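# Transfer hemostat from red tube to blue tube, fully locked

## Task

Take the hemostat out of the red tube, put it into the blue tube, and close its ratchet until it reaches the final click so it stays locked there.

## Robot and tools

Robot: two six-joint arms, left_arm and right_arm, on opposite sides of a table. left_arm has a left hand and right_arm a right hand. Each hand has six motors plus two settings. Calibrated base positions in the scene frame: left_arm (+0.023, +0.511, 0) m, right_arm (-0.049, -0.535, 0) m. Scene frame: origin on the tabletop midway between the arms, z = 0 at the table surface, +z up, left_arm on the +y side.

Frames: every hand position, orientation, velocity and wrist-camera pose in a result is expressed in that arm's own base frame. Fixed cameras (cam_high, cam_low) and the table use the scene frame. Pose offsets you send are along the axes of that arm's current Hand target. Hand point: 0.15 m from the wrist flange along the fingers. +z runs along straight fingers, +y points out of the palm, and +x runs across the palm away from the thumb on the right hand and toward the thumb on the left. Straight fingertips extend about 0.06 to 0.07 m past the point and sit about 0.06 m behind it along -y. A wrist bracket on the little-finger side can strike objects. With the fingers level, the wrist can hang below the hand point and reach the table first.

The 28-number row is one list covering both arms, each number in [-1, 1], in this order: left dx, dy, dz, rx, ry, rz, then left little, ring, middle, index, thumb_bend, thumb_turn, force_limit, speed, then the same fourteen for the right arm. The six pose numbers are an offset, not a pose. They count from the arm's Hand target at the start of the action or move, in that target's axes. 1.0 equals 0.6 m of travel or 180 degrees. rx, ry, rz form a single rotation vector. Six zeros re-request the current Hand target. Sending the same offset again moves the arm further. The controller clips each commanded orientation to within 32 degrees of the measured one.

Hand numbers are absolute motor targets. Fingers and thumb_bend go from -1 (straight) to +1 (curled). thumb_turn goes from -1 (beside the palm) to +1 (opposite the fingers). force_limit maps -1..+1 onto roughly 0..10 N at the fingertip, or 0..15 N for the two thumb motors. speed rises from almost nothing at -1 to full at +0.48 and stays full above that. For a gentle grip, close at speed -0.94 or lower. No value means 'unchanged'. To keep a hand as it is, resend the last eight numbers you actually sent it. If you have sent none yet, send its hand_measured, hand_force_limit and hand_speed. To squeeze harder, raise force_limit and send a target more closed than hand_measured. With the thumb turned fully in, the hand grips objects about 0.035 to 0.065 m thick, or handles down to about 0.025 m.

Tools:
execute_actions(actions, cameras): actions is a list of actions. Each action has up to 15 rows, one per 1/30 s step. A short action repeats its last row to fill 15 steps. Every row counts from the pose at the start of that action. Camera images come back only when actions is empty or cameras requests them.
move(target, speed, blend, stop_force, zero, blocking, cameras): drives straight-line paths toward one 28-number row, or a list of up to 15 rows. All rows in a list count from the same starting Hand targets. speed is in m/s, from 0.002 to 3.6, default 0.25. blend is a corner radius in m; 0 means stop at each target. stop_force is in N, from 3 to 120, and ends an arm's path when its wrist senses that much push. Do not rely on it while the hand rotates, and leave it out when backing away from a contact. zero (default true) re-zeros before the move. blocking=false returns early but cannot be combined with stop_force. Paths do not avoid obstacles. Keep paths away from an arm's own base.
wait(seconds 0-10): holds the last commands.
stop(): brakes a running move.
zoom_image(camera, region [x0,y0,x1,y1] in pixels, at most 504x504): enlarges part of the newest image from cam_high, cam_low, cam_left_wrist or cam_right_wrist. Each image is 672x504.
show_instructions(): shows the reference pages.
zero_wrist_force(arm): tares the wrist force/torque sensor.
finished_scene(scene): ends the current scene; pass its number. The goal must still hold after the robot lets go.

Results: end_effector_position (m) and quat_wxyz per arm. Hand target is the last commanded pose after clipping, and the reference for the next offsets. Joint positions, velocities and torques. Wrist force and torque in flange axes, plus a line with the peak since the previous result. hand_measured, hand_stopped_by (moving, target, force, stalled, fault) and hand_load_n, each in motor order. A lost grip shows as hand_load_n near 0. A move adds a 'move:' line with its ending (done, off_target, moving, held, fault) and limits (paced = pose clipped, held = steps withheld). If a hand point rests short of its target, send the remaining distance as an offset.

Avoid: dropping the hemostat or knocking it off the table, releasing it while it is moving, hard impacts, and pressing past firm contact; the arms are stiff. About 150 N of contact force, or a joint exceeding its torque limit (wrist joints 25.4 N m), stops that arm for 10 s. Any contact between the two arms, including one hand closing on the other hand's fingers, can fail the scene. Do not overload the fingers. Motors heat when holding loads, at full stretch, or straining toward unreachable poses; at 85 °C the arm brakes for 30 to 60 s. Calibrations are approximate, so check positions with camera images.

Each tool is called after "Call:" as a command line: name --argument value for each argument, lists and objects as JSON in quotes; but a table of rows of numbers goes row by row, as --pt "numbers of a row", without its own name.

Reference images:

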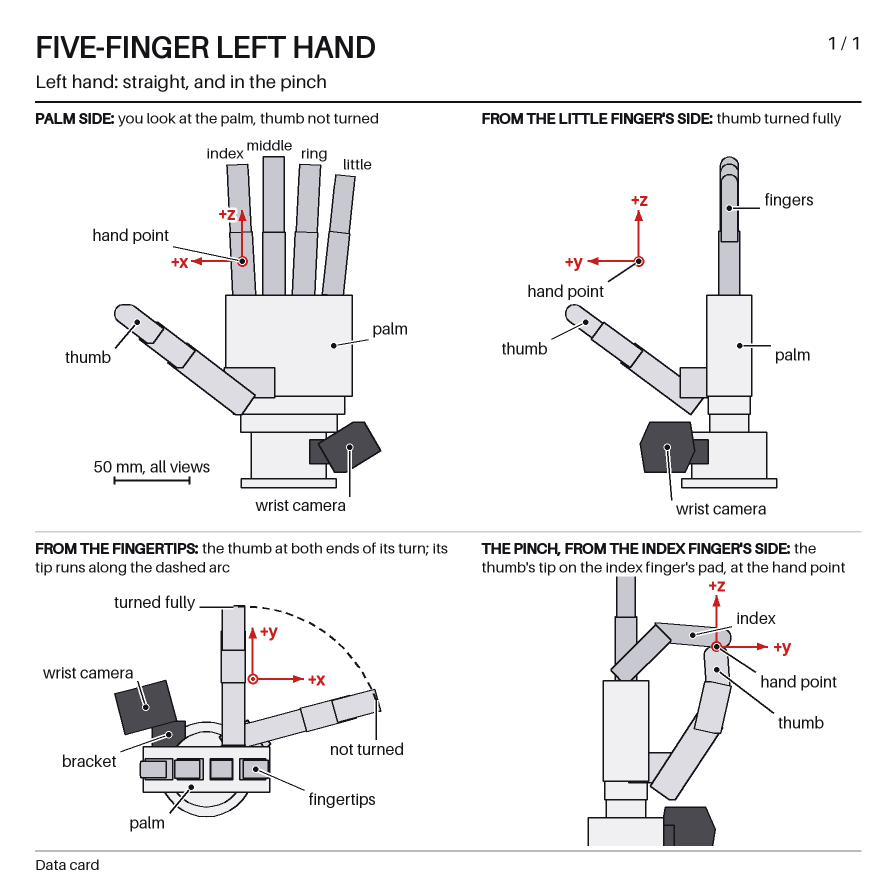

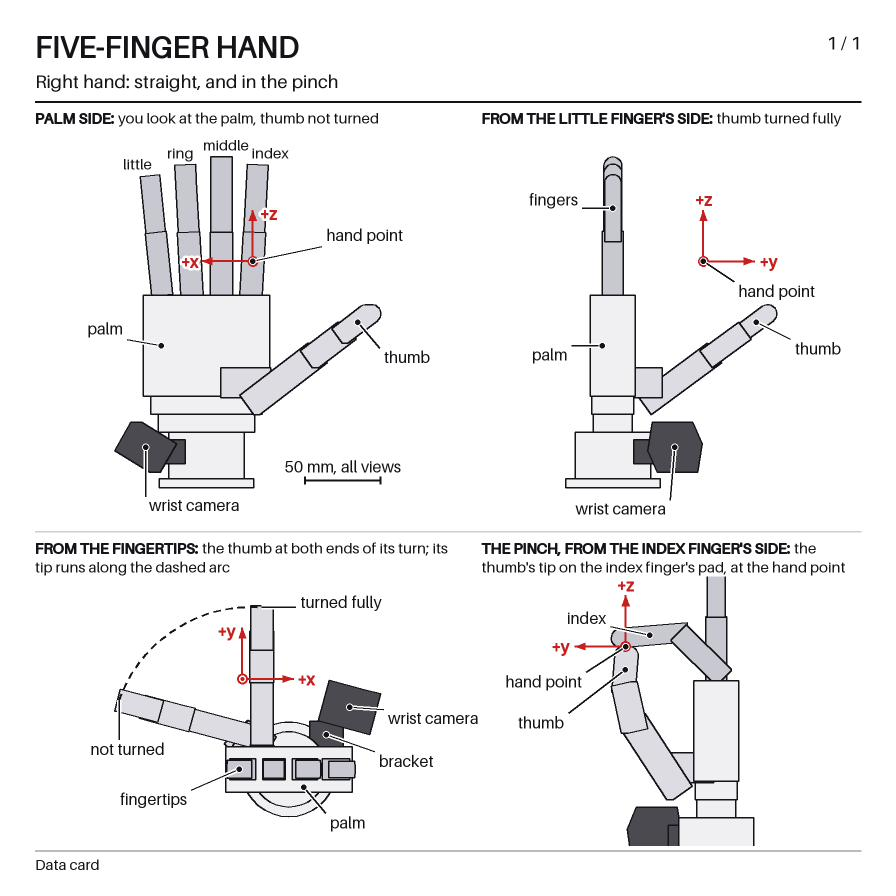

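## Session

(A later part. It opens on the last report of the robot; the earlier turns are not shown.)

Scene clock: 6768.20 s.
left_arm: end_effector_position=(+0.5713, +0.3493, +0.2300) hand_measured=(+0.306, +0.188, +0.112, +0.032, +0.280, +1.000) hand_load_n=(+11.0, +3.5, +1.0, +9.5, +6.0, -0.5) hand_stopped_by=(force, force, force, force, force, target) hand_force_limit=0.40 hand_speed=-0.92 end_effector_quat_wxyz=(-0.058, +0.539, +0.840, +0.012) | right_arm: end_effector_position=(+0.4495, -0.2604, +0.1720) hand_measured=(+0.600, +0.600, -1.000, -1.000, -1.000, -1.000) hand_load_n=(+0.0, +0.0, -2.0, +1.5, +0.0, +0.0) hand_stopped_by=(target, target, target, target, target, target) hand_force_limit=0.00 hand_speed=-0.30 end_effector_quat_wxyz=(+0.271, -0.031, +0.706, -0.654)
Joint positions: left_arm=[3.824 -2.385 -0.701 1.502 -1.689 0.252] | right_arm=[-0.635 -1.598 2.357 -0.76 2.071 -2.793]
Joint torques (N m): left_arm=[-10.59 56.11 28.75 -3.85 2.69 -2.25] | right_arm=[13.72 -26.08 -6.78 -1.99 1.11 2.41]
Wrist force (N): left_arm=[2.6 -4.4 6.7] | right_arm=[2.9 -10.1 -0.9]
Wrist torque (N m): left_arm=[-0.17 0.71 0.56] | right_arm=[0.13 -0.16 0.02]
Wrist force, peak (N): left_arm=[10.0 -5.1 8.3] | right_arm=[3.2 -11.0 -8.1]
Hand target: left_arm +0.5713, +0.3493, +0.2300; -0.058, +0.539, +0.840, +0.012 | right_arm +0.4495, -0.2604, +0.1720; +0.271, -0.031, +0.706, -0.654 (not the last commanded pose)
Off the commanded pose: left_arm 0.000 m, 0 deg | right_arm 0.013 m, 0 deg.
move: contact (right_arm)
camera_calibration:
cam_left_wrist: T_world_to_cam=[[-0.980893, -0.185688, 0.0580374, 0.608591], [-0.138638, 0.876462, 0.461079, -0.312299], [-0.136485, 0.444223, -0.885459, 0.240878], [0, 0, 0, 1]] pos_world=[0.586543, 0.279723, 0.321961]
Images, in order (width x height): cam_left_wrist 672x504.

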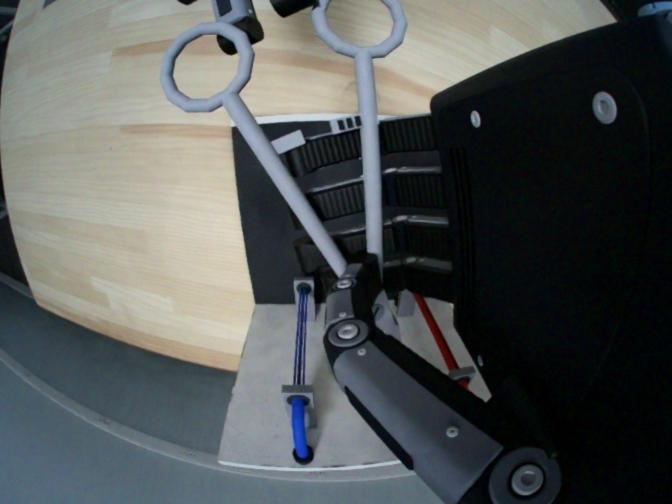

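Call:
move --pt "0 0 0 0 0 0 0.5 0.5 0.55 0.55 0.34 1 0.4 -0.92 0 0 -0.03 0 0 0 0.6 0.6 -1 -1 -1 -1 0 -0.3" --pt "0 0 0 0 0 0 0.5 0.5 0.55 0.55 0.34 1 0.4 -0.92 0.0257 0.0028 -0.03 0 0 -0.1 0.6 0.6 -1 -1 -1 -1 0 -0.3" --speed 0.05 --cameras '["cam_left_wrist","cam_right_wrist"]'

Call:
zoom_image --camera "cam_left_wrist" --region '[140, 0, 400, 130]'

Call:
zoom_image --camera "cam_right_wrist" --region '[180, 110, 340, 290]'

Scene clock: 6811.77 s.
left_arm: end_effector_position=(+0.5713, +0.3493, +0.2300) hand_measured=(+0.306, +0.188, +0.112, +0.032, +0.280, +1.000) hand_load_n=(+5.5, +1.5, +1.0, +12.5, +5.5, -1.0) hand_stopped_by=(force, force, force, force, force, target) hand_force_limit=0.40 hand_speed=-0.92 end_effector_quat_wxyz=(-0.058, +0.539, +0.840, +0.012) | right_arm: end_effector_position=(+0.4293, -0.2500, +0.1652) hand_measured=(+0.600, +0.600, -1.000, -1.000, -1.000, -1.000) hand_load_n=(-0.5, +0.0, +0.0, +0.0, +0.0, +0.0) hand_stopped_by=(target, target, target, target, target, target) hand_force_limit=0.00 hand_speed=-0.30 end_effector_quat_wxyz=(+0.165, -0.141, +0.693, -0.688) end_effector_velocity=(+0.000, -0.001, +0.000) end_effector_angular_velocity=(+0.003, -0.004, -0.002)
Joint positions: left_arm=[3.824 -2.385 -0.701 1.502 -1.689 0.252] | right_arm=[-0.593 -1.634 2.369 -0.736 2.113 -3.107]
Joint velocities: left_arm=[within noise] | right_arm=[-0.001 0.001 -0.001 0.001 0.001 0.005]
Joint torques (N m): left_arm=[-10.69 55.85 29.17 -3.68 -0.86 -2.19] | right_arm=[9 -0.95 -20.94 -0.47 1.89 2.43]
Wrist force (N): left_arm=[0.2 1.4 0.6] | right_arm=[0.2 -1.5 2.1]
Wrist torque (N m): left_arm=[0.19 -0.06 -0.10] | right_arm=[-0.23 -0.23 -0.15]
Wrist force, peak (N): left_arm=[2.8 -4.6 7.1] | right_arm=[3.0 -10.3 -1.1]
Hand target: left_arm +0.5713, +0.3493, +0.2300; -0.058, +0.539, +0.840, +0.012 | right_arm +0.4293, -0.2500, +0.1651; +0.165, -0.141, +0.693, -0.688
Off the commanded pose: left_arm 0.000 m, 0 deg | right_arm 0.000 m, 0 deg.
move: done
camera_calibration:
cam_left_wrist: T_world_to_cam=[[-0.980893, -0.185688, 0.0580374, 0.608591], [-0.138638, 0.876462, 0.461079, -0.312299], [-0.136485, 0.444223, -0.885459, 0.240878], [0, 0, 0, 1]] pos_world=[0.586543, 0.279723, 0.321961]
cam_right_wrist: T_world_to_cam=[[-0.224486, -0.0972008, -0.969618, 0.227108], [0.619399, 0.753918, -0.218981, -0.0268914], [0.752297, -0.649738, -0.109038, -0.357342], [0, 0, 0, 1]] pos_world=[0.336466, -0.189829, 0.175355]
Images, in order (width x height): cam_left_wrist 672x504, cam_right_wrist 672x504.

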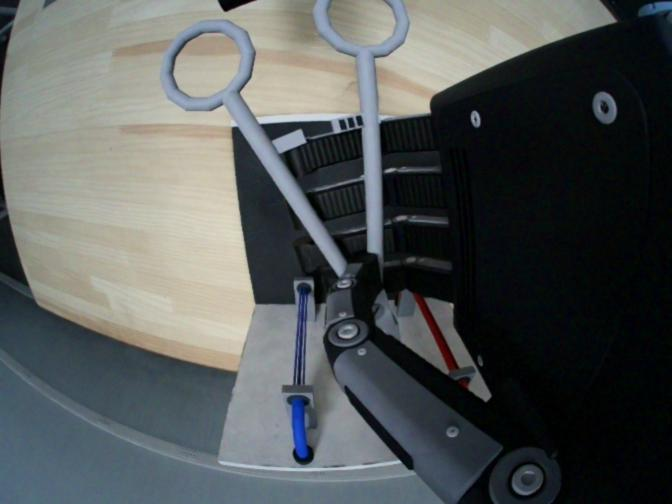

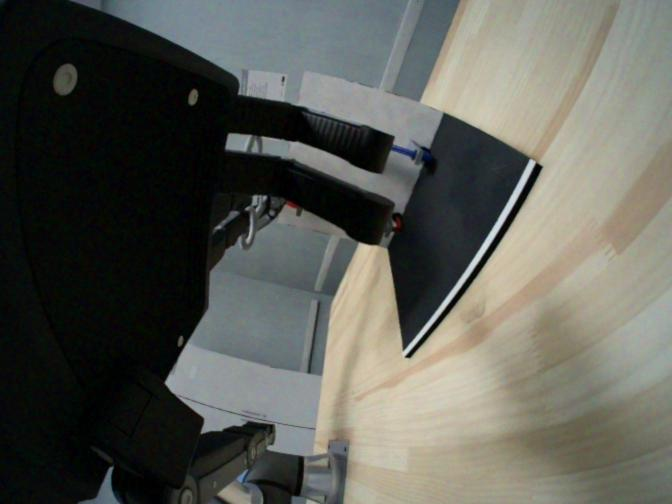

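Scaled by 1.938 from the camera's 672x504 image, which has a finer 960x720 frame.

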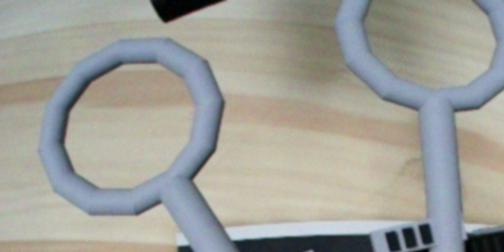

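Scaled by 2.800 from the camera's 672x504 image, which has a finer 960x720 frame.

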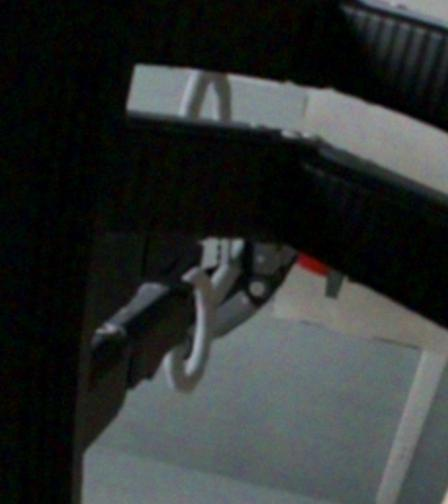

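Call:
move --target '[0,0,0,0,0,0,0.5,0.5,0.55,0.55,0.34,1,0.4,-0.92,0,0,0.0283,0,0,0,0.6,0.6,-1,-1,-1,-1,0,-0.3]' --speed 0.015 --stop_force 8 --cameras '["cam_left_wrist","cam_right_wrist"]'

Call:
zoom_image --camera "cam_left_wrist" --region '[140, 0, 400, 130]'

Call:
zoom_image --camera "cam_right_wrist" --region '[180, 110, 340, 290]'

Scene clock: 6867.50 s.
left_arm: end_effector_position=(+0.5713, +0.3493, +0.2300) hand_measured=(+0.306, +0.188, +0.114, +0.032, +0.282, +1.000) hand_load_n=(+1.5, +0.0, +0.5, +16.0, +4.0, +0.0) hand_stopped_by=(force, force, force, force, force, target) hand_force_limit=0.40 hand_speed=-0.92 end_effector_quat_wxyz=(-0.058, +0.539, +0.840, +0.012) | right_arm: end_effector_position=(+0.4364, -0.2654, +0.1652) hand_measured=(+0.600, +0.600, -1.000, -1.000, -1.000, -1.000) hand_load_n=(+0.0, +0.0, -2.0, -2.0, +0.0, +0.0) hand_stopped_by=(target, target, target, target, target, target) hand_force_limit=0.00 hand_speed=-0.30 end_effector_quat_wxyz=(+0.165, -0.141, +0.693, -0.688)
Joint positions: left_arm=[3.824 -2.385 -0.701 1.502 -1.689 0.252] | right_arm=[-0.624 -1.608 2.345 -0.738 2.081 -3.107]
Joint torques (N m): left_arm=[-10.72 52.85 28.68 -3.56 1.79 -2.19] | right_arm=[13.18 -30.36 -12.05 -4.09 2.29 2.73]
Wrist force (N): left_arm=[2.3 -1.0 -2.3] | right_arm=[2.5 2.5 0.3]
Wrist torque (N m): left_arm=[0.16 -0.40 0.20] | right_arm=[-0.20 -0.13 0.03]
Wrist force, peak (N): left_arm=[7.0 0.4 -0.3] | right_arm=[1.0 0.0 -4.7]
Hand target: left_arm +0.5713, +0.3493, +0.2300; -0.058, +0.539, +0.840, +0.012 | right_arm +0.4364, -0.2654, +0.1652; +0.165, -0.141, +0.693, -0.688
Off the commanded pose: left_arm 0.000 m, 0 deg | right_arm 0.000 m, 0 deg.
move: done
camera_calibration:
cam_left_wrist: T_world_to_cam=[[-0.980892, -0.185693, 0.0580349, 0.608593], [-0.138643, 0.876461, 0.461079, -0.312296], [-0.136485, 0.444223, -0.885459, 0.240878], [0, 0, 0, 1]] pos_world=[0.586543, 0.279723, 0.321961]
cam_right_wrist: T_world_to_cam=[[-0.224349, -0.0970699, -0.969662, 0.227215], [0.619394, 0.753978, -0.218786, -0.0197618], [0.752342, -0.649688, -0.109029, -0.372771], [0, 0, 0, 1]] pos_world=[0.343667, -0.205229, 0.175355]
Images, in order (width x height): cam_left_wrist 672x504, cam_right_wrist 672x504.

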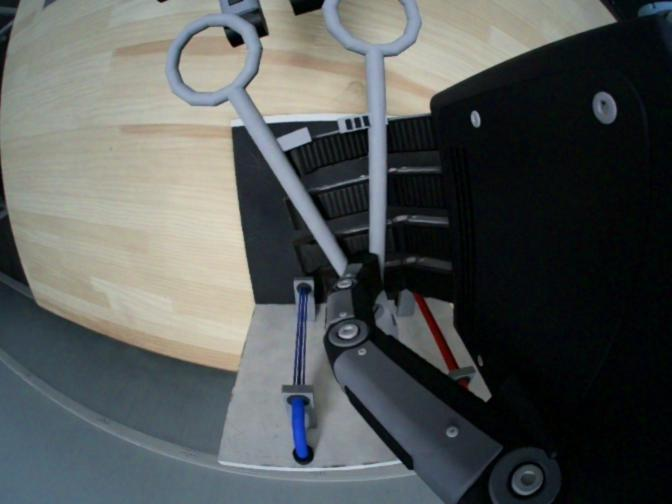

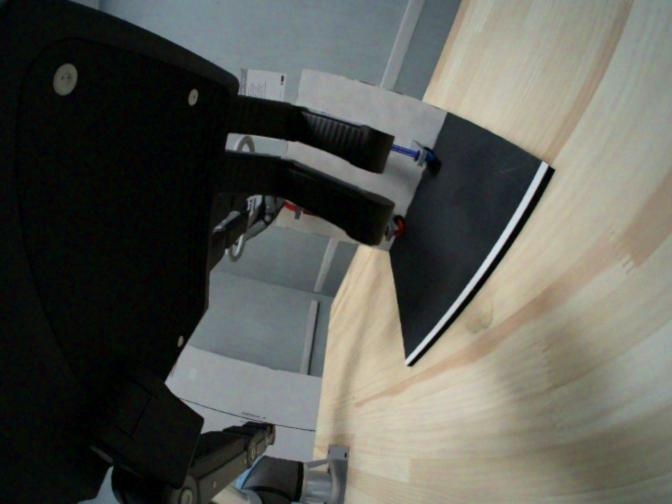

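Scaled by 1.938 from the camera's 672x504 image, which has a finer 960x720 frame.

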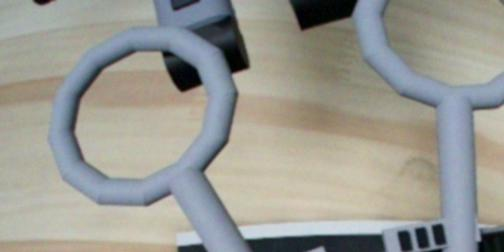

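Scaled by 2.800 from the camera's 672x504 image, which has a finer 960x720 frame.

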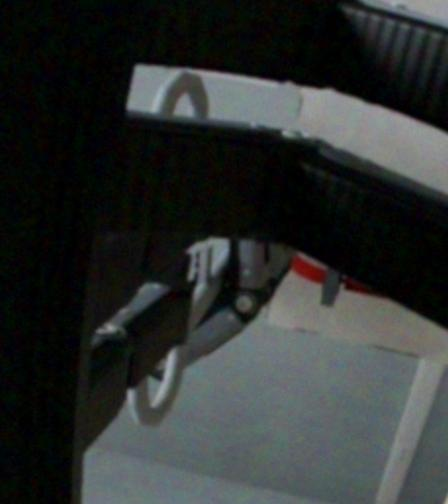

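Call:
move --pt "0 0 0 0 0 0 0.5 0.5 0.55 0.55 0.34 1 0.4 -0.92 0 0 -0.03 0 0 0 0.6 0.6 -1 -1 -1 -1 0 -0.3" --pt "0 0 0 0 0 0 0.5 0.5 0.55 0.55 0.34 1 0.4 -0.92 -0.0092 -0.015 -0.022 0 0 0 0.6 0.6 -1 -1 -1 -1 0 -0.3" --speed 0.05 --cameras '["cam_left_wrist","cam_right_wrist"]'

Call:
zoom_image --camera "cam_left_wrist" --region '[140, 0, 440, 150]'

Call:
zoom_image --camera "cam_right_wrist" --region '[180, 110, 340, 290]'

Scene clock: 6888.73 s.
left_arm: end_effector_position=(+0.5713, +0.3493, +0.2300) hand_measured=(+0.306, +0.188, +0.114, +0.032, +0.282, +1.000) hand_load_n=(+5.0, +0.0, +0.0, +14.0, +5.0, -0.5) hand_stopped_by=(force, force, force, force, force, target) hand_force_limit=0.40 hand_speed=-0.92 end_effector_quat_wxyz=(-0.058, +0.539, +0.840, +0.012) | right_arm: end_effector_position=(+0.4356, -0.2511, +0.1743) hand_measured=(+0.600, +0.600, -1.000, -1.000, -1.000, -1.000) hand_load_n=(+0.0, +0.0, +0.0, +0.0, +0.0, +0.0) hand_stopped_by=(target, target, target, target, target, target) hand_force_limit=0.00 hand_speed=-0.30 end_effector_quat_wxyz=(+0.165, -0.141, +0.693, -0.688)
Joint positions: left_arm=[3.824 -2.385 -0.701 1.502 -1.689 0.252] | right_arm=[-0.583 -1.636 2.34 -0.705 2.122 -3.107]
Joint torques (N m): left_arm=[-10.59 46.29 28.58 -3.38 -0.84 -2.22] | right_arm=[-9.32 -24.47 -9.5 -3.74 -1.81 -1]
Wrist force (N): left_arm=[0.2 1.4 0.7] | right_arm=[0.1 -1.2 2.3]
Wrist torque (N m): left_arm=[0.19 -0.05 -0.10] | right_arm=[-0.21 -0.22 -0.16]
Wrist force, peak (N): left_arm=[2.7 -1.1 -2.6] | right_arm=[2.0 2.3 2.9]
Hand target: left_arm +0.5713, +0.3493, +0.2300; -0.058, +0.539, +0.840, +0.012 | right_arm +0.4356, -0.2512, +0.1743; +0.165, -0.141, +0.693, -0.688
Off the commanded pose: left_arm 0.000 m, 0 deg | right_arm 0.000 m, 0 deg.
move: done
camera_calibration:
cam_left_wrist: T_world_to_cam=[[-0.980893, -0.185688, 0.0580374, 0.608591], [-0.138638, 0.876462, 0.461079, -0.312299], [-0.136485, 0.444223, -0.885459, 0.240878], [0, 0, 0, 1]] pos_world=[0.586543, 0.279723, 0.321961]
cam_right_wrist: T_world_to_cam=[[-0.224349, -0.0970699, -0.969662, 0.237238], [0.619394, 0.753978, -0.218786, -0.0279819], [0.752342, -0.649688, -0.109029, -0.361951], [0, 0, 0, 1]] pos_world=[0.342867, -0.191029, 0.184455]
Images, in order (width x height): cam_left_wrist 672x504, cam_right_wrist 672x504.

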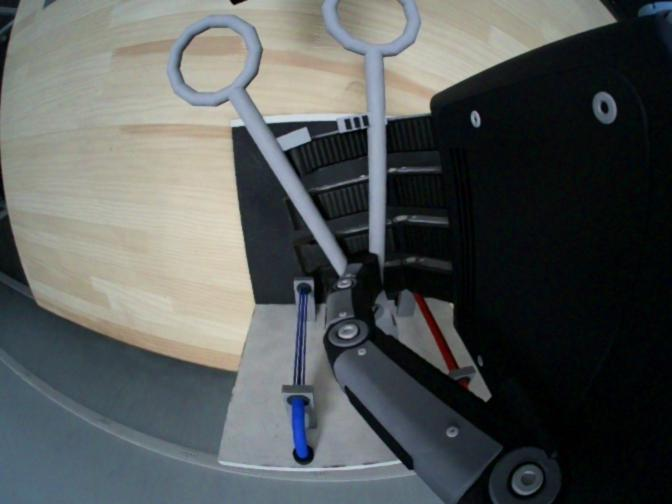

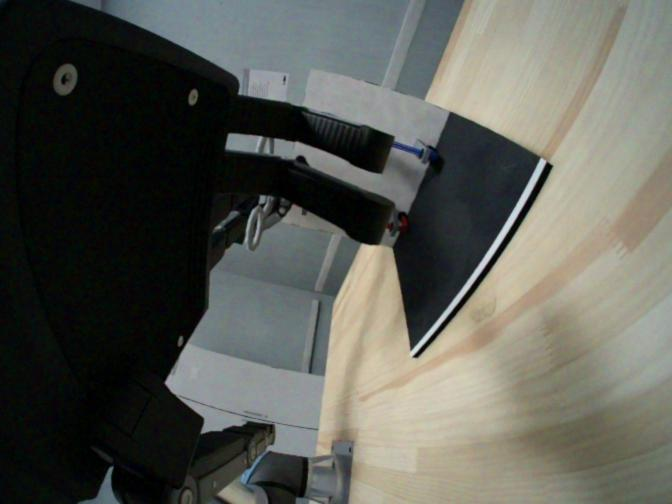

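Scaled by 1.680 from the camera's 672x504 image, which has a finer 960x720 frame.

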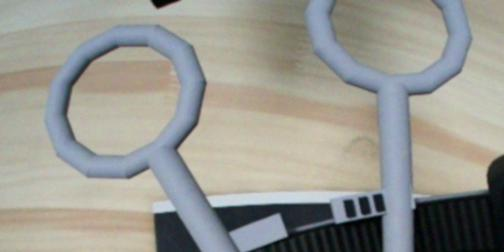

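Scaled by 2.800 from the camera's 672x504 image, which has a finer 960x720 frame.

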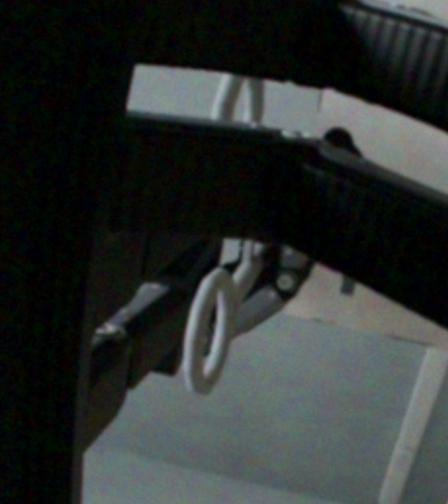

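Call:
move --pt "0 0 0 0 0 0 0.5 0.5 0.55 0.55 0.34 1 0.4 -0.92 -0.0058 -0.0033 0.005 0 0 0 0.6 0.6 -1 -1 -1 -1 0 -0.3" --pt "0 0 0 0 0 0 0.5 0.5 0.55 0.55 0.34 1 0.4 -0.92 -0.0058 -0.0033 0.0217 0 0 0 0.6 0.6 -1 -1 -1 -1 0 -0.3" --speed 0.015 --stop_force 7 --cameras '["cam_left_wrist","cam_right_wrist"]'

Call:
zoom_image --camera "cam_left_wrist" --region '[140, 0, 440, 150]'

Call:
zoom_image --camera "cam_right_wrist" --region '[180, 110, 340, 290]'

Scene clock: 6927.80 s.
left_arm: end_effector_position=(+0.5713, +0.3493, +0.2300) hand_measured=(+0.306, +0.188, +0.114, +0.032, +0.282, +1.000) hand_load_n=(+8.0, +0.0, +0.0, +12.5, +5.5, -0.5) hand_stopped_by=(force, force, force, force, force, target) hand_force_limit=0.40 hand_speed=-0.92 end_effector_quat_wxyz=(-0.058, +0.539, +0.840, +0.012) | right_arm: end_effector_position=(+0.4442, -0.2616, +0.1765) hand_measured=(+0.600, +0.600, -1.000, -1.000, -1.000, -1.000) hand_load_n=(+0.0, +0.0, +0.0, +0.5, +0.0, +0.0) hand_stopped_by=(target, target, target, target, target, target) hand_force_limit=0.00 hand_speed=-0.30 end_effector_quat_wxyz=(+0.165, -0.141, +0.693, -0.688)
Joint positions: left_arm=[3.824 -2.385 -0.701 1.502 -1.689 0.252] | right_arm=[-0.597 -1.613 2.311 -0.699 2.108 -3.107]
Joint torques (N m): left_arm=[-10.5 45.92 28.74 -3.19 -0.88 -2.2] | right_arm=[12.73 -26.62 -6.33 -0.21 2.83 1.97]
Wrist force (N): left_arm=[1.2 2.3 3.7] | right_arm=[-0.4 -5.1 1.1]
Wrist torque (N m): left_arm=[0.18 0.28 -0.16] | right_arm=[-0.09 -0.25 -0.23]
Wrist force, peak (N): left_arm=[3.0 2.3 4.0] | right_arm=[-0.5 -5.8 -0.8]
Hand target: left_arm +0.5713, +0.3493, +0.2300; -0.058, +0.539, +0.840, +0.012 | right_arm +0.4442, -0.2616, +0.1765; +0.165, -0.141, +0.693, -0.688
Off the commanded pose: left_arm 0.000 m, 0 deg | right_arm 0.000 m, 0 deg.
move: done
camera_calibration:
cam_left_wrist: T_world_to_cam=[[-0.980892, -0.185693, 0.0580349, 0.608593], [-0.138643, 0.876461, 0.461079, -0.312296], [-0.136485, 0.444223, -0.885459, 0.240878], [0, 0, 0, 1]] pos_world=[0.586543, 0.279723, 0.321961]
cam_right_wrist: T_world_to_cam=[[-0.224349, -0.0970699, -0.969662, 0.240171], [0.619394, 0.753978, -0.218786, -0.0249459], [0.752342, -0.649688, -0.109029, -0.374874], [0, 0, 0, 1]] pos_world=[0.351367, -0.201429, 0.186555]
Images, in order (width x height): cam_left_wrist 672x504, cam_right_wrist 672x504.

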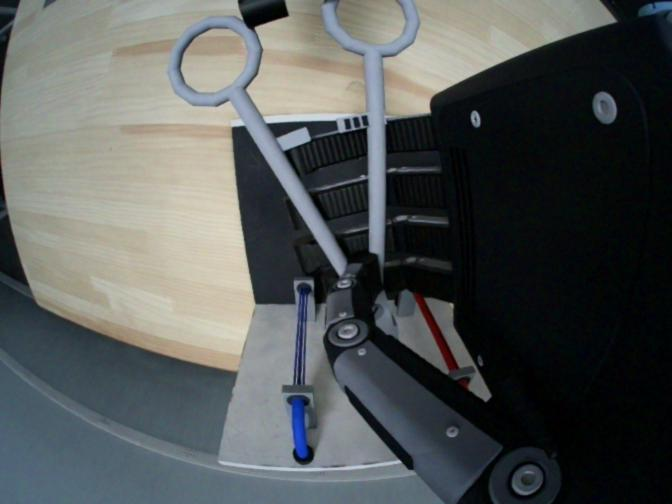

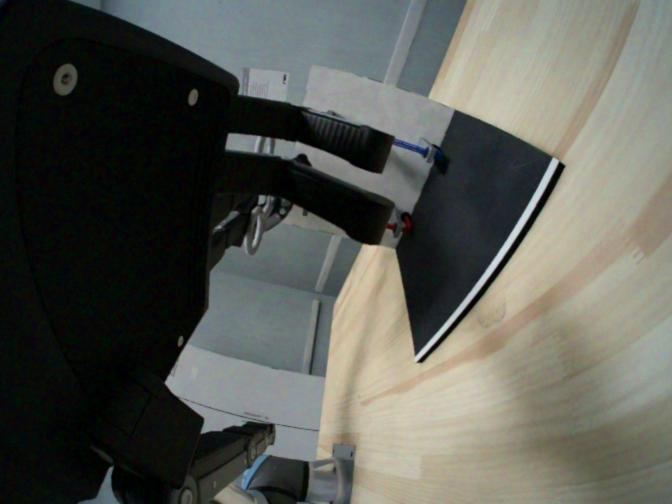

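Scaled by 1.680 from the camera's 672x504 image, which has a finer 960x720 frame.

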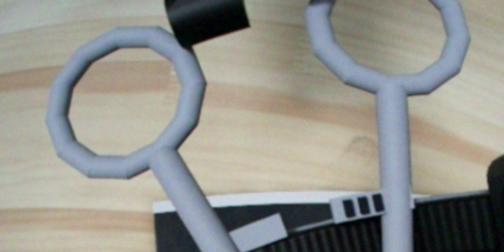

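Scaled by 2.800 from the camera's 672x504 image, which has a finer 960x720 frame.

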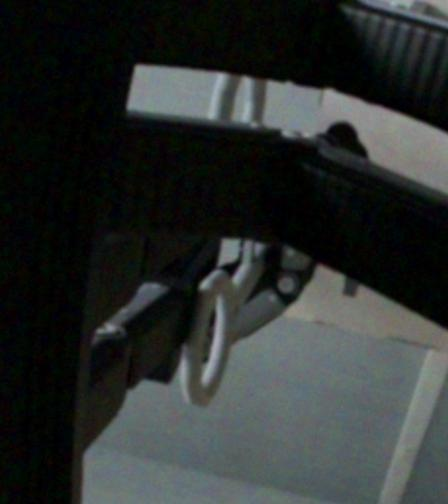

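Call:
move --pt "0 0 0 0 0 0 0.5 0.5 0.55 0.55 0.34 1 0.4 -0.92 0 0 -0.02 0 0 0 0.6 0.6 -1 -1 -1 -1 0 -0.3" --pt "0 0 0 0 0 0 0.5 0.5 0.55 0.55 0.34 1 0.4 -0.92 0.005 0.0083 -0.02 0 0 0 0.6 0.6 -1 -1 -1 -1 0 -0.3" --pt "0 0 0 0 0 0 0.5 0.5 0.55 0.55 0.34 1 0.4 -0.92 0.005 0.0083 0.005 0 0 0 0.6 0.6 -1 -1 -1 -1 0 -0.3" --speed 0.02 --stop_force 8 --cameras '["cam_left_wrist","cam_right_wrist"]'

Call:
zoom_image --camera "cam_left_wrist" --region '[140, 0, 440, 150]'

Call:
zoom_image --camera "cam_right_wrist" --region '[180, 110, 340, 290]'

Scene clock: 6945.60 s.
left_arm: end_effector_position=(+0.5713, +0.3493, +0.2300) hand_measured=(+0.306, +0.188, +0.114, +0.032, +0.282, +1.000) hand_load_n=(+6.0, +0.0, +0.0, +13.5, +5.0, +0.0) hand_stopped_by=(force, force, force, force, force, target) hand_force_limit=0.40 hand_speed=-0.92 end_effector_quat_wxyz=(-0.058, +0.539, +0.840, +0.012) | right_arm: end_effector_position=(+0.4391, -0.2574, +0.1713) hand_measured=(+0.600, +0.600, -1.000, -1.000, -1.000, -1.000) hand_load_n=(+0.0, +0.0, -0.5, +0.5, +0.0, +0.0) hand_stopped_by=(target, target, target, target, target, target) hand_force_limit=0.00 hand_speed=-0.30 end_effector_quat_wxyz=(+0.165, -0.141, +0.693, -0.688)
Joint positions: left_arm=[3.824 -2.385 -0.701 1.502 -1.689 0.252] | right_arm=[-0.595 -1.618 2.333 -0.716 2.11 -3.107]
Joint torques (N m): left_arm=[-10.29 46.99 27.56 -3.02 2.85 -2.24] | right_arm=[10.12 -27.36 -9.96 -3.54 -0.45 1.61]
Wrist force (N): left_arm=[6.1 1.7 2.8] | right_arm=[0.1 -3.3 -3.8]
Wrist torque (N m): left_arm=[0.16 0.13 0.05] | right_arm=[0.16 -0.26 -0.16]
Wrist force, peak (N): left_arm=[14.4 1.7 4.0] | right_arm=[0.2 -4.1 -12.0]
Hand target: left_arm +0.5713, +0.3493, +0.2300; -0.058, +0.539, +0.840, +0.012 | right_arm +0.4391, -0.2574, +0.1713; +0.165, -0.141, +0.693, -0.688 (not the last commanded pose)
Off the commanded pose: left_arm 0.000 m, 0 deg | right_arm 0.009 m, 0 deg.
move: contact (right_arm); path passed 2 of 3 targets
camera_calibration:
cam_left_wrist: T_world_to_cam=[[-0.980893, -0.185688, 0.0580374, 0.608591], [-0.138638, 0.876462, 0.461079, -0.312299], [-0.136485, 0.444223, -0.885459, 0.240878], [0, 0, 0, 1]] pos_world=[0.586543, 0.279723, 0.321961]
cam_right_wrist: T_world_to_cam=[[-0.224438, -0.0969919, -0.96965, 0.234546], [0.619425, 0.753952, -0.21879, -0.026071], [0.75229, -0.64973, -0.109136, -0.368975], [0, 0, 0, 1]] pos_world=[0.346366, -0.197329, 0.181455]
Images, in order (width x height): cam_left_wrist 672x504, cam_right_wrist 672x504.

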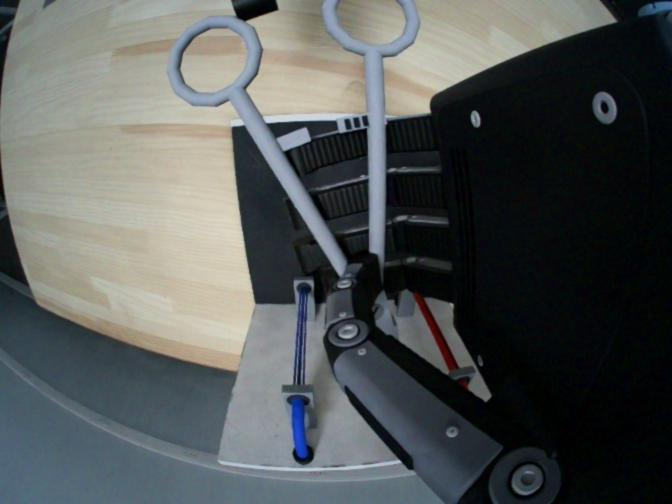

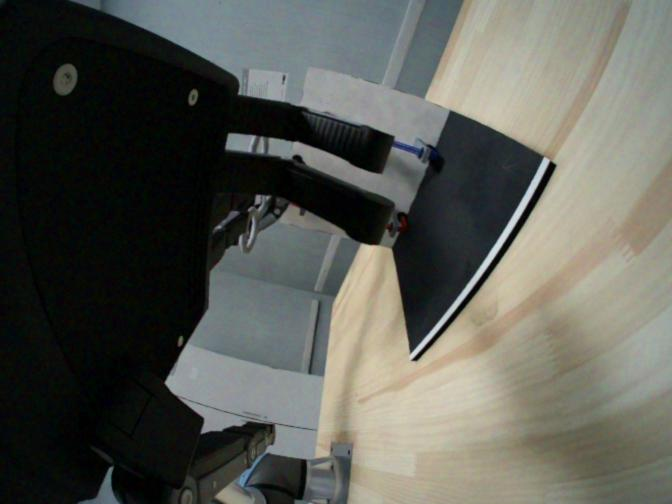

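Scaled by 1.680 from the camera's 672x504 image, which has a finer 960x720 frame.

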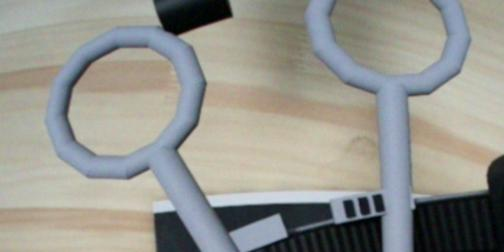

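Scaled by 2.800 from the camera's 672x504 image, which has a finer 960x720 frame.

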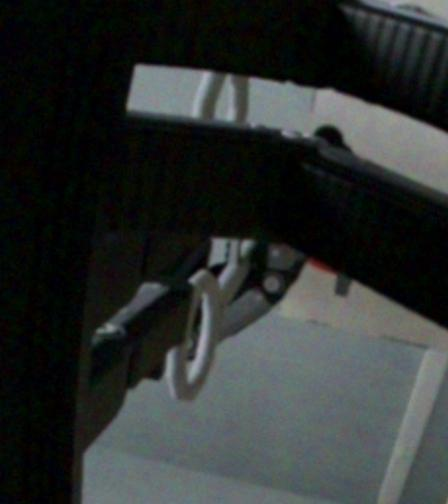

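Call:
move --target '[0,0,0,0,0,0,0.5,0.5,0.55,0.55,0.34,1,0.4,-0.92,0,0.0015,0.02,0,0,0,0.6,0.6,-1,-1,-1,-1,0,-0.3]' --speed 0.01 --stop_force 14 --cameras '["cam_left_wrist","cam_right_wrist"]'

Call:
zoom_image --camera "cam_left_wrist" --region '[140, 0, 440, 150]'

Call:
zoom_image --camera "cam_right_wrist" --region '[180, 110, 340, 290]'

Scene clock: 6956.97 s.
left_arm: end_effector_position=(+0.5713, +0.3493, +0.2300) hand_measured=(+0.306, +0.188, +0.114, +0.032, +0.282, +1.000) hand_load_n=(+7.0, +0.0, +0.0, +13.0, +5.5, +1.5) hand_stopped_by=(force, force, force, force, force, target) hand_force_limit=0.40 hand_speed=-0.92 end_effector_quat_wxyz=(-0.058, +0.539, +0.840, +0.012) | right_arm: end_effector_position=(+0.4397, -0.2586, +0.1712) hand_measured=(+0.600, +0.600, -1.000, -1.000, -1.000, -1.000) hand_load_n=(+0.0, +0.0, -1.0, +0.5, +0.0, +0.0) hand_stopped_by=(target, target, target, target, target, target) hand_force_limit=0.00 hand_speed=-0.30 end_effector_quat_wxyz=(+0.165, -0.141, +0.693, -0.688)
Joint positions: left_arm=[3.824 -2.385 -0.701 1.502 -1.689 0.252] | right_arm=[-0.598 -1.615 2.331 -0.717 2.107 -3.107]
Joint torques (N m): left_arm=[-10.17 46.7 27.64 -2.88 5.64 -0.38] | right_arm=[8.52 -25.75 -13.93 0.14 2.74 1.86]
Wrist force (N): left_arm=[16.7 1.0 5.1] | right_arm=[0.7 -4.8 -14.8]
Wrist torque (N m): left_arm=[0.06 0.30 0.37] | right_arm=[0.87 -0.21 -0.11]
Wrist force, peak (N): left_arm=[22.1 1.2 6.4] | right_arm=[0.5 -6.1 -20.6]
Hand target: left_arm +0.5713, +0.3493, +0.2300; -0.058, +0.539, +0.840, +0.012 | right_arm +0.4397, -0.2586, +0.1712; +0.165, -0.141, +0.693, -0.688 (not the last commanded pose)
Off the commanded pose: left_arm 0.000 m, 0 deg | right_arm 0.011 m, 0 deg.
move: contact (right_arm)
camera_calibration:
cam_left_wrist: T_world_to_cam=[[-0.980893, -0.185688, 0.0580374, 0.608591], [-0.138638, 0.876462, 0.461079, -0.312299], [-0.136485, 0.444223, -0.885459, 0.240878], [0, 0, 0, 1]] pos_world=[0.586543, 0.279723, 0.321961]
cam_right_wrist: T_world_to_cam=[[-0.224316, -0.0971309, -0.969664, 0.234401], [0.619182, 0.754154, -0.218781, -0.0254382], [0.752526, -0.649474, -0.109027, -0.370268], [0, 0, 0, 1]] pos_world=[0.346967, -0.198528, 0.181355]
Images, in order (width x height): cam_left_wrist 672x504, cam_right_wrist 672x504.

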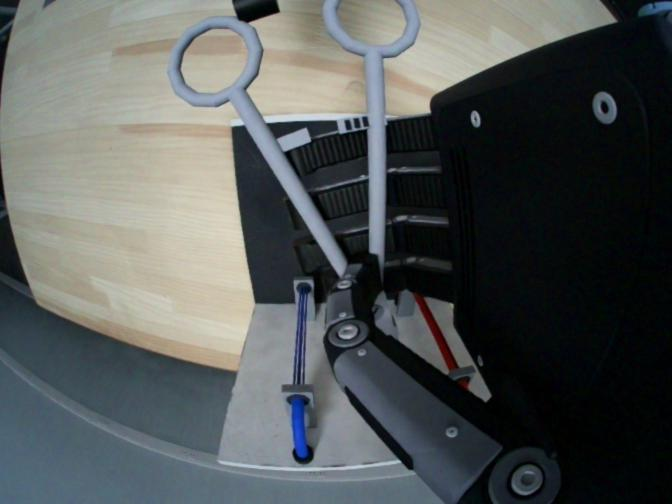

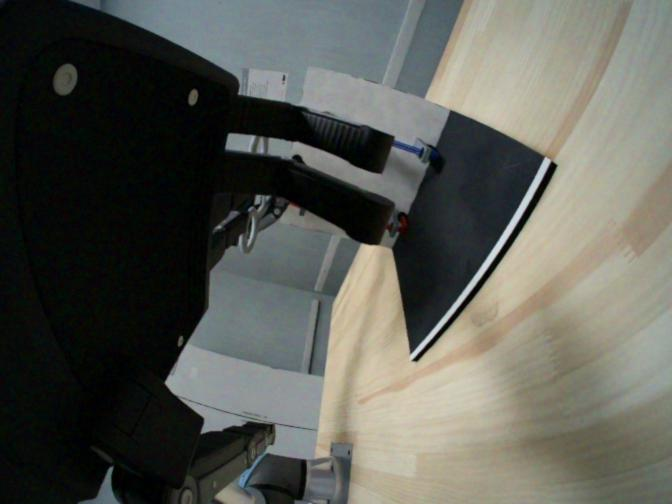

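Scaled by 1.680 from the camera's 672x504 image, which has a finer 960x720 frame.

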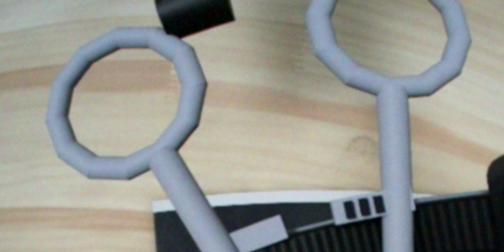

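Scaled by 2.800 from the camera's 672x504 image, which has a finer 960x720 frame.

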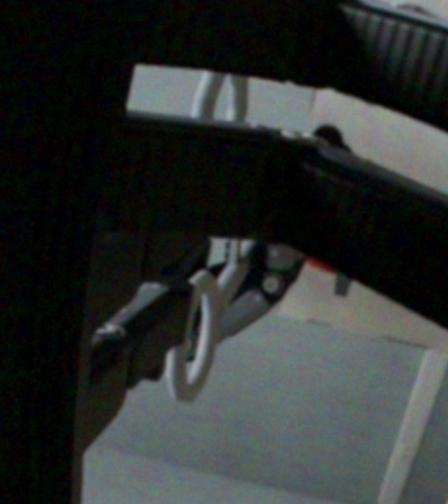

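Call:
zoom_image --camera "cam_left_wrist" --region '[270, 260, 350, 420]'

Call:
zoom_image --camera "cam_left_wrist" --region '[285, 280, 320, 320]'

Call:
zoom_image --camera "cam_left_wrist" --region '[360, 260, 500, 400]'

Scaled by 3.150 from the camera's 672x504 image, which has a finer 960x720 frame.

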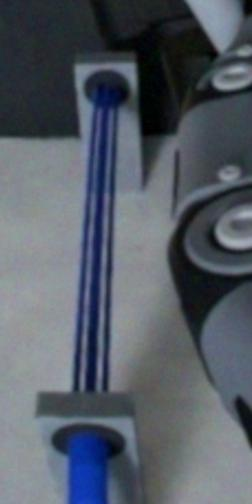

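Scaled by 12.600 from the camera's 672x504 image, which has a finer 960x720 frame.

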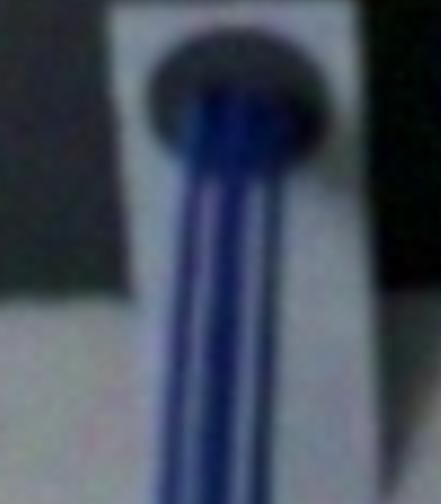

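Scaled by 3.600 from the camera's 672x504 image, which has a finer 960x720 frame.

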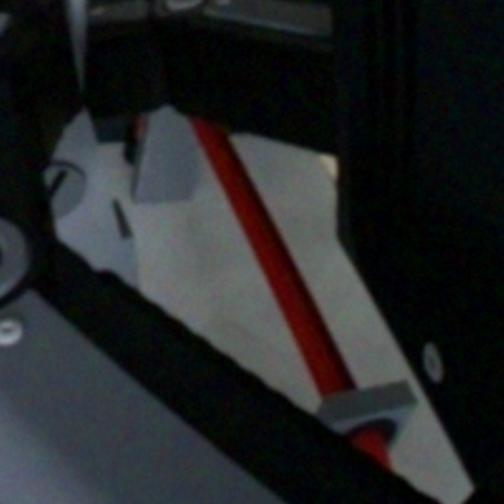

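Call:
move --pt "0 0 0 0 0 0 0.5 0.5 0.55 0.55 0.34 1 0.4 -0.92 0 0 -0.05 0 0 0 0.6 0.6 -1 -1 -1 -1 0 -0.3" --pt "-0.018 0.0913 0.1468 -0.0098 0.0035 0.0873 0.5 0.5 0.55 0.55 0.34 1 0.4 -0.92 0 0 -0.1 0 0 0 0.6 0.6 -1 -1 -1 -1 0 -0.3" --speed 0.15 --blend '[0.01,0]'

Call:
move --pt "0 0 0 0 0 0 0.5 0.5 0.55 0.55 0.34 1 0.4 -0.92 0.4875 -0.148 0.189 0.1611 -0.1669 -0.2131 -1 -1 -1 -1 -1 -1 0 -0.3" --pt "0 0 0 0 0 0 0.5 0.5 0.55 0.55 0.34 1 0.4 -0.92 0.3443 0.0423 0.2303 0.3222 -0.3337 -0.4262 -1 -1 -1 -1 -1 -1 0 -0.3" --speed 0.2 --blend '[0.03,0]' --cameras '["cam_right_wrist","cam_left_wrist","cam_high"]'

Scene clock: 7311.23 s.
left_arm: end_effector_position=(+0.6180, +0.3699, +0.1392) hand_measured=(+0.306, +0.188, +0.114, +0.032, +0.282, +1.000) hand_load_n=(+5.0, +0.0, +0.5, +13.5, +5.5, +0.0) hand_stopped_by=(force, force, force, force, force, target) hand_force_limit=0.40 hand_speed=-0.92 end_effector_quat_wxyz=(-0.055, +0.650, +0.758, +0.020) | right_arm: end_effector_position=(+0.4143, -0.2042, +0.1712) hand_measured=(+0.600, +0.600, -1.000, -1.000, -1.000, -1.000) hand_load_n=(+0.0, +0.0, +0.0, +0.0, +0.0, +0.0) hand_stopped_by=(target, target, target, target, target, target) hand_force_limit=0.00 hand_speed=-0.30 end_effector_quat_wxyz=(+0.165, -0.141, +0.693, -0.688)
Joint positions: left_arm=[3.832 -2.527 -0.663 1.64 -1.687 0.538] | right_arm=[-0.467 -1.698 2.403 -0.707 2.238 -3.107]
Joint torques (N m): left_arm=[-2.08 51.92 3.74 -2.54 -0.1 1.07] | right_arm=[-10.43 1.02 -26.22 -1.15 -2.04 -1.91]
Wrist force (N): left_arm=[0.6 0.9 0.7] | right_arm=[0.2 -1.6 2.3]
Wrist torque (N m): left_arm=[0.12 -0.08 0.02] | right_arm=[-0.25 -0.23 -0.17]
Wrist force, peak (N): left_arm=[16.9 1.0 5.3] | right_arm=[0.7 -5.0 -15.0]
Hand target: left_arm +0.6180, +0.3698, +0.1391; -0.056, +0.650, +0.758, +0.020 | right_arm +0.4144, -0.2042, +0.1712; +0.165, -0.141, +0.693, -0.688
Off the commanded pose: left_arm 0.000 m, 0 deg | right_arm 0.000 m, 0 deg.
move: done

Scene clock: 7316.63 s.
left_arm: end_effector_position=(+0.6180, +0.3698, +0.1391) hand_measured=(+0.306, +0.188, +0.114, +0.032, +0.282, +1.000) hand_load_n=(+5.5, +0.0, +0.0, +13.5, +5.5, -0.5) hand_stopped_by=(force, force, force, force, force, target) hand_force_limit=0.40 hand_speed=-0.92 end_effector_quat_wxyz=(-0.056, +0.650, +0.758, +0.020) | right_arm: end_effector_position=(+0.2866, -0.4163, +0.1386) hand_measured=(-1.000, -1.000, -1.000, -1.000, -1.000, -1.000) hand_load_n=(+0.0, +0.0, +0.0, +0.0, +0.0, -0.5) hand_stopped_by=(target, target, target, target, target, target) hand_force_limit=0.00 hand_speed=-0.30 end_effector_quat_wxyz=(-0.069, +0.703, +0.066, +0.705)
Joint positions: left_arm=[3.832 -2.527 -0.663 1.64 -1.687 0.539] | right_arm=[-1.833 -0.757 2.138 -4.515 0.454 -1.575]
Joint torques (N m): left_arm=[-13.13 49.32 4.3 -0.19 -1.11 2.64] | right_arm=[-8.22 -47.64 -5.78 0.12 -2.17 -2.58]
Wrist force (N): left_arm=[0.0 0.9 0.5] | right_arm=[1.3 -0.2 1.4]
Wrist torque (N m): left_arm=[0.14 0.01 -0.03] | right_arm=[-0.10 -0.19 0.10]
Wrist force, peak (N): left_arm=[0.5 1.2 0.9] | right_arm=[0.3 -1.8 2.6]
Hand target: left_arm +0.6180, +0.3698, +0.1391; -0.056, +0.650, +0.758, +0.020 | right_arm +0.2865, -0.4164, +0.1386; -0.069, +0.703, +0.067, +0.705
Off the commanded pose: left_arm 0.000 m, 0 deg | right_arm 0.000 m, 0 deg.
move: done
camera_calibration:
cam_left_wrist: T_world_to_cam=[[-0.994369, 0.0888638, 0.0577445, 0.570442], [0.10551, 0.881228, 0.460766, -0.434493], [-0.00994063, 0.464264, -0.885641, 0.0720379], [0, 0, 0, 1]] pos_world=[0.613789, 0.298751, 0.231059]
cam_right_wrist: T_world_to_cam=[[0.174535, -0.945336, 0.275459, -0.486906], [-0.364092, -0.321886, -0.873972, 0.105805], [0.914863, 0.052246, -0.40037, -0.0749236], [0, 0, 0, 1]] pos_world=[0.19205, -0.422319, 0.196596]
Images, in order (width x height): cam_high 672x504, cam_left_wrist 672x504, cam_right_wrist 672x504.

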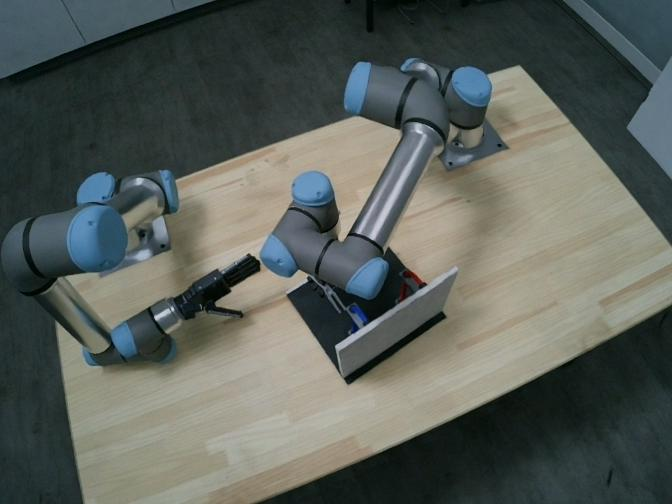

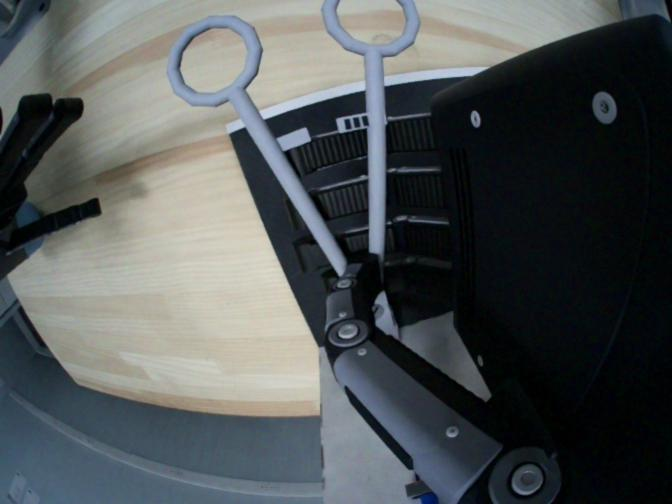

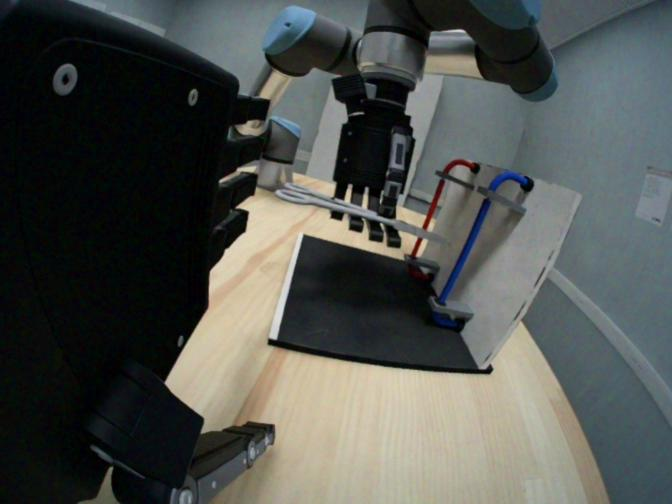

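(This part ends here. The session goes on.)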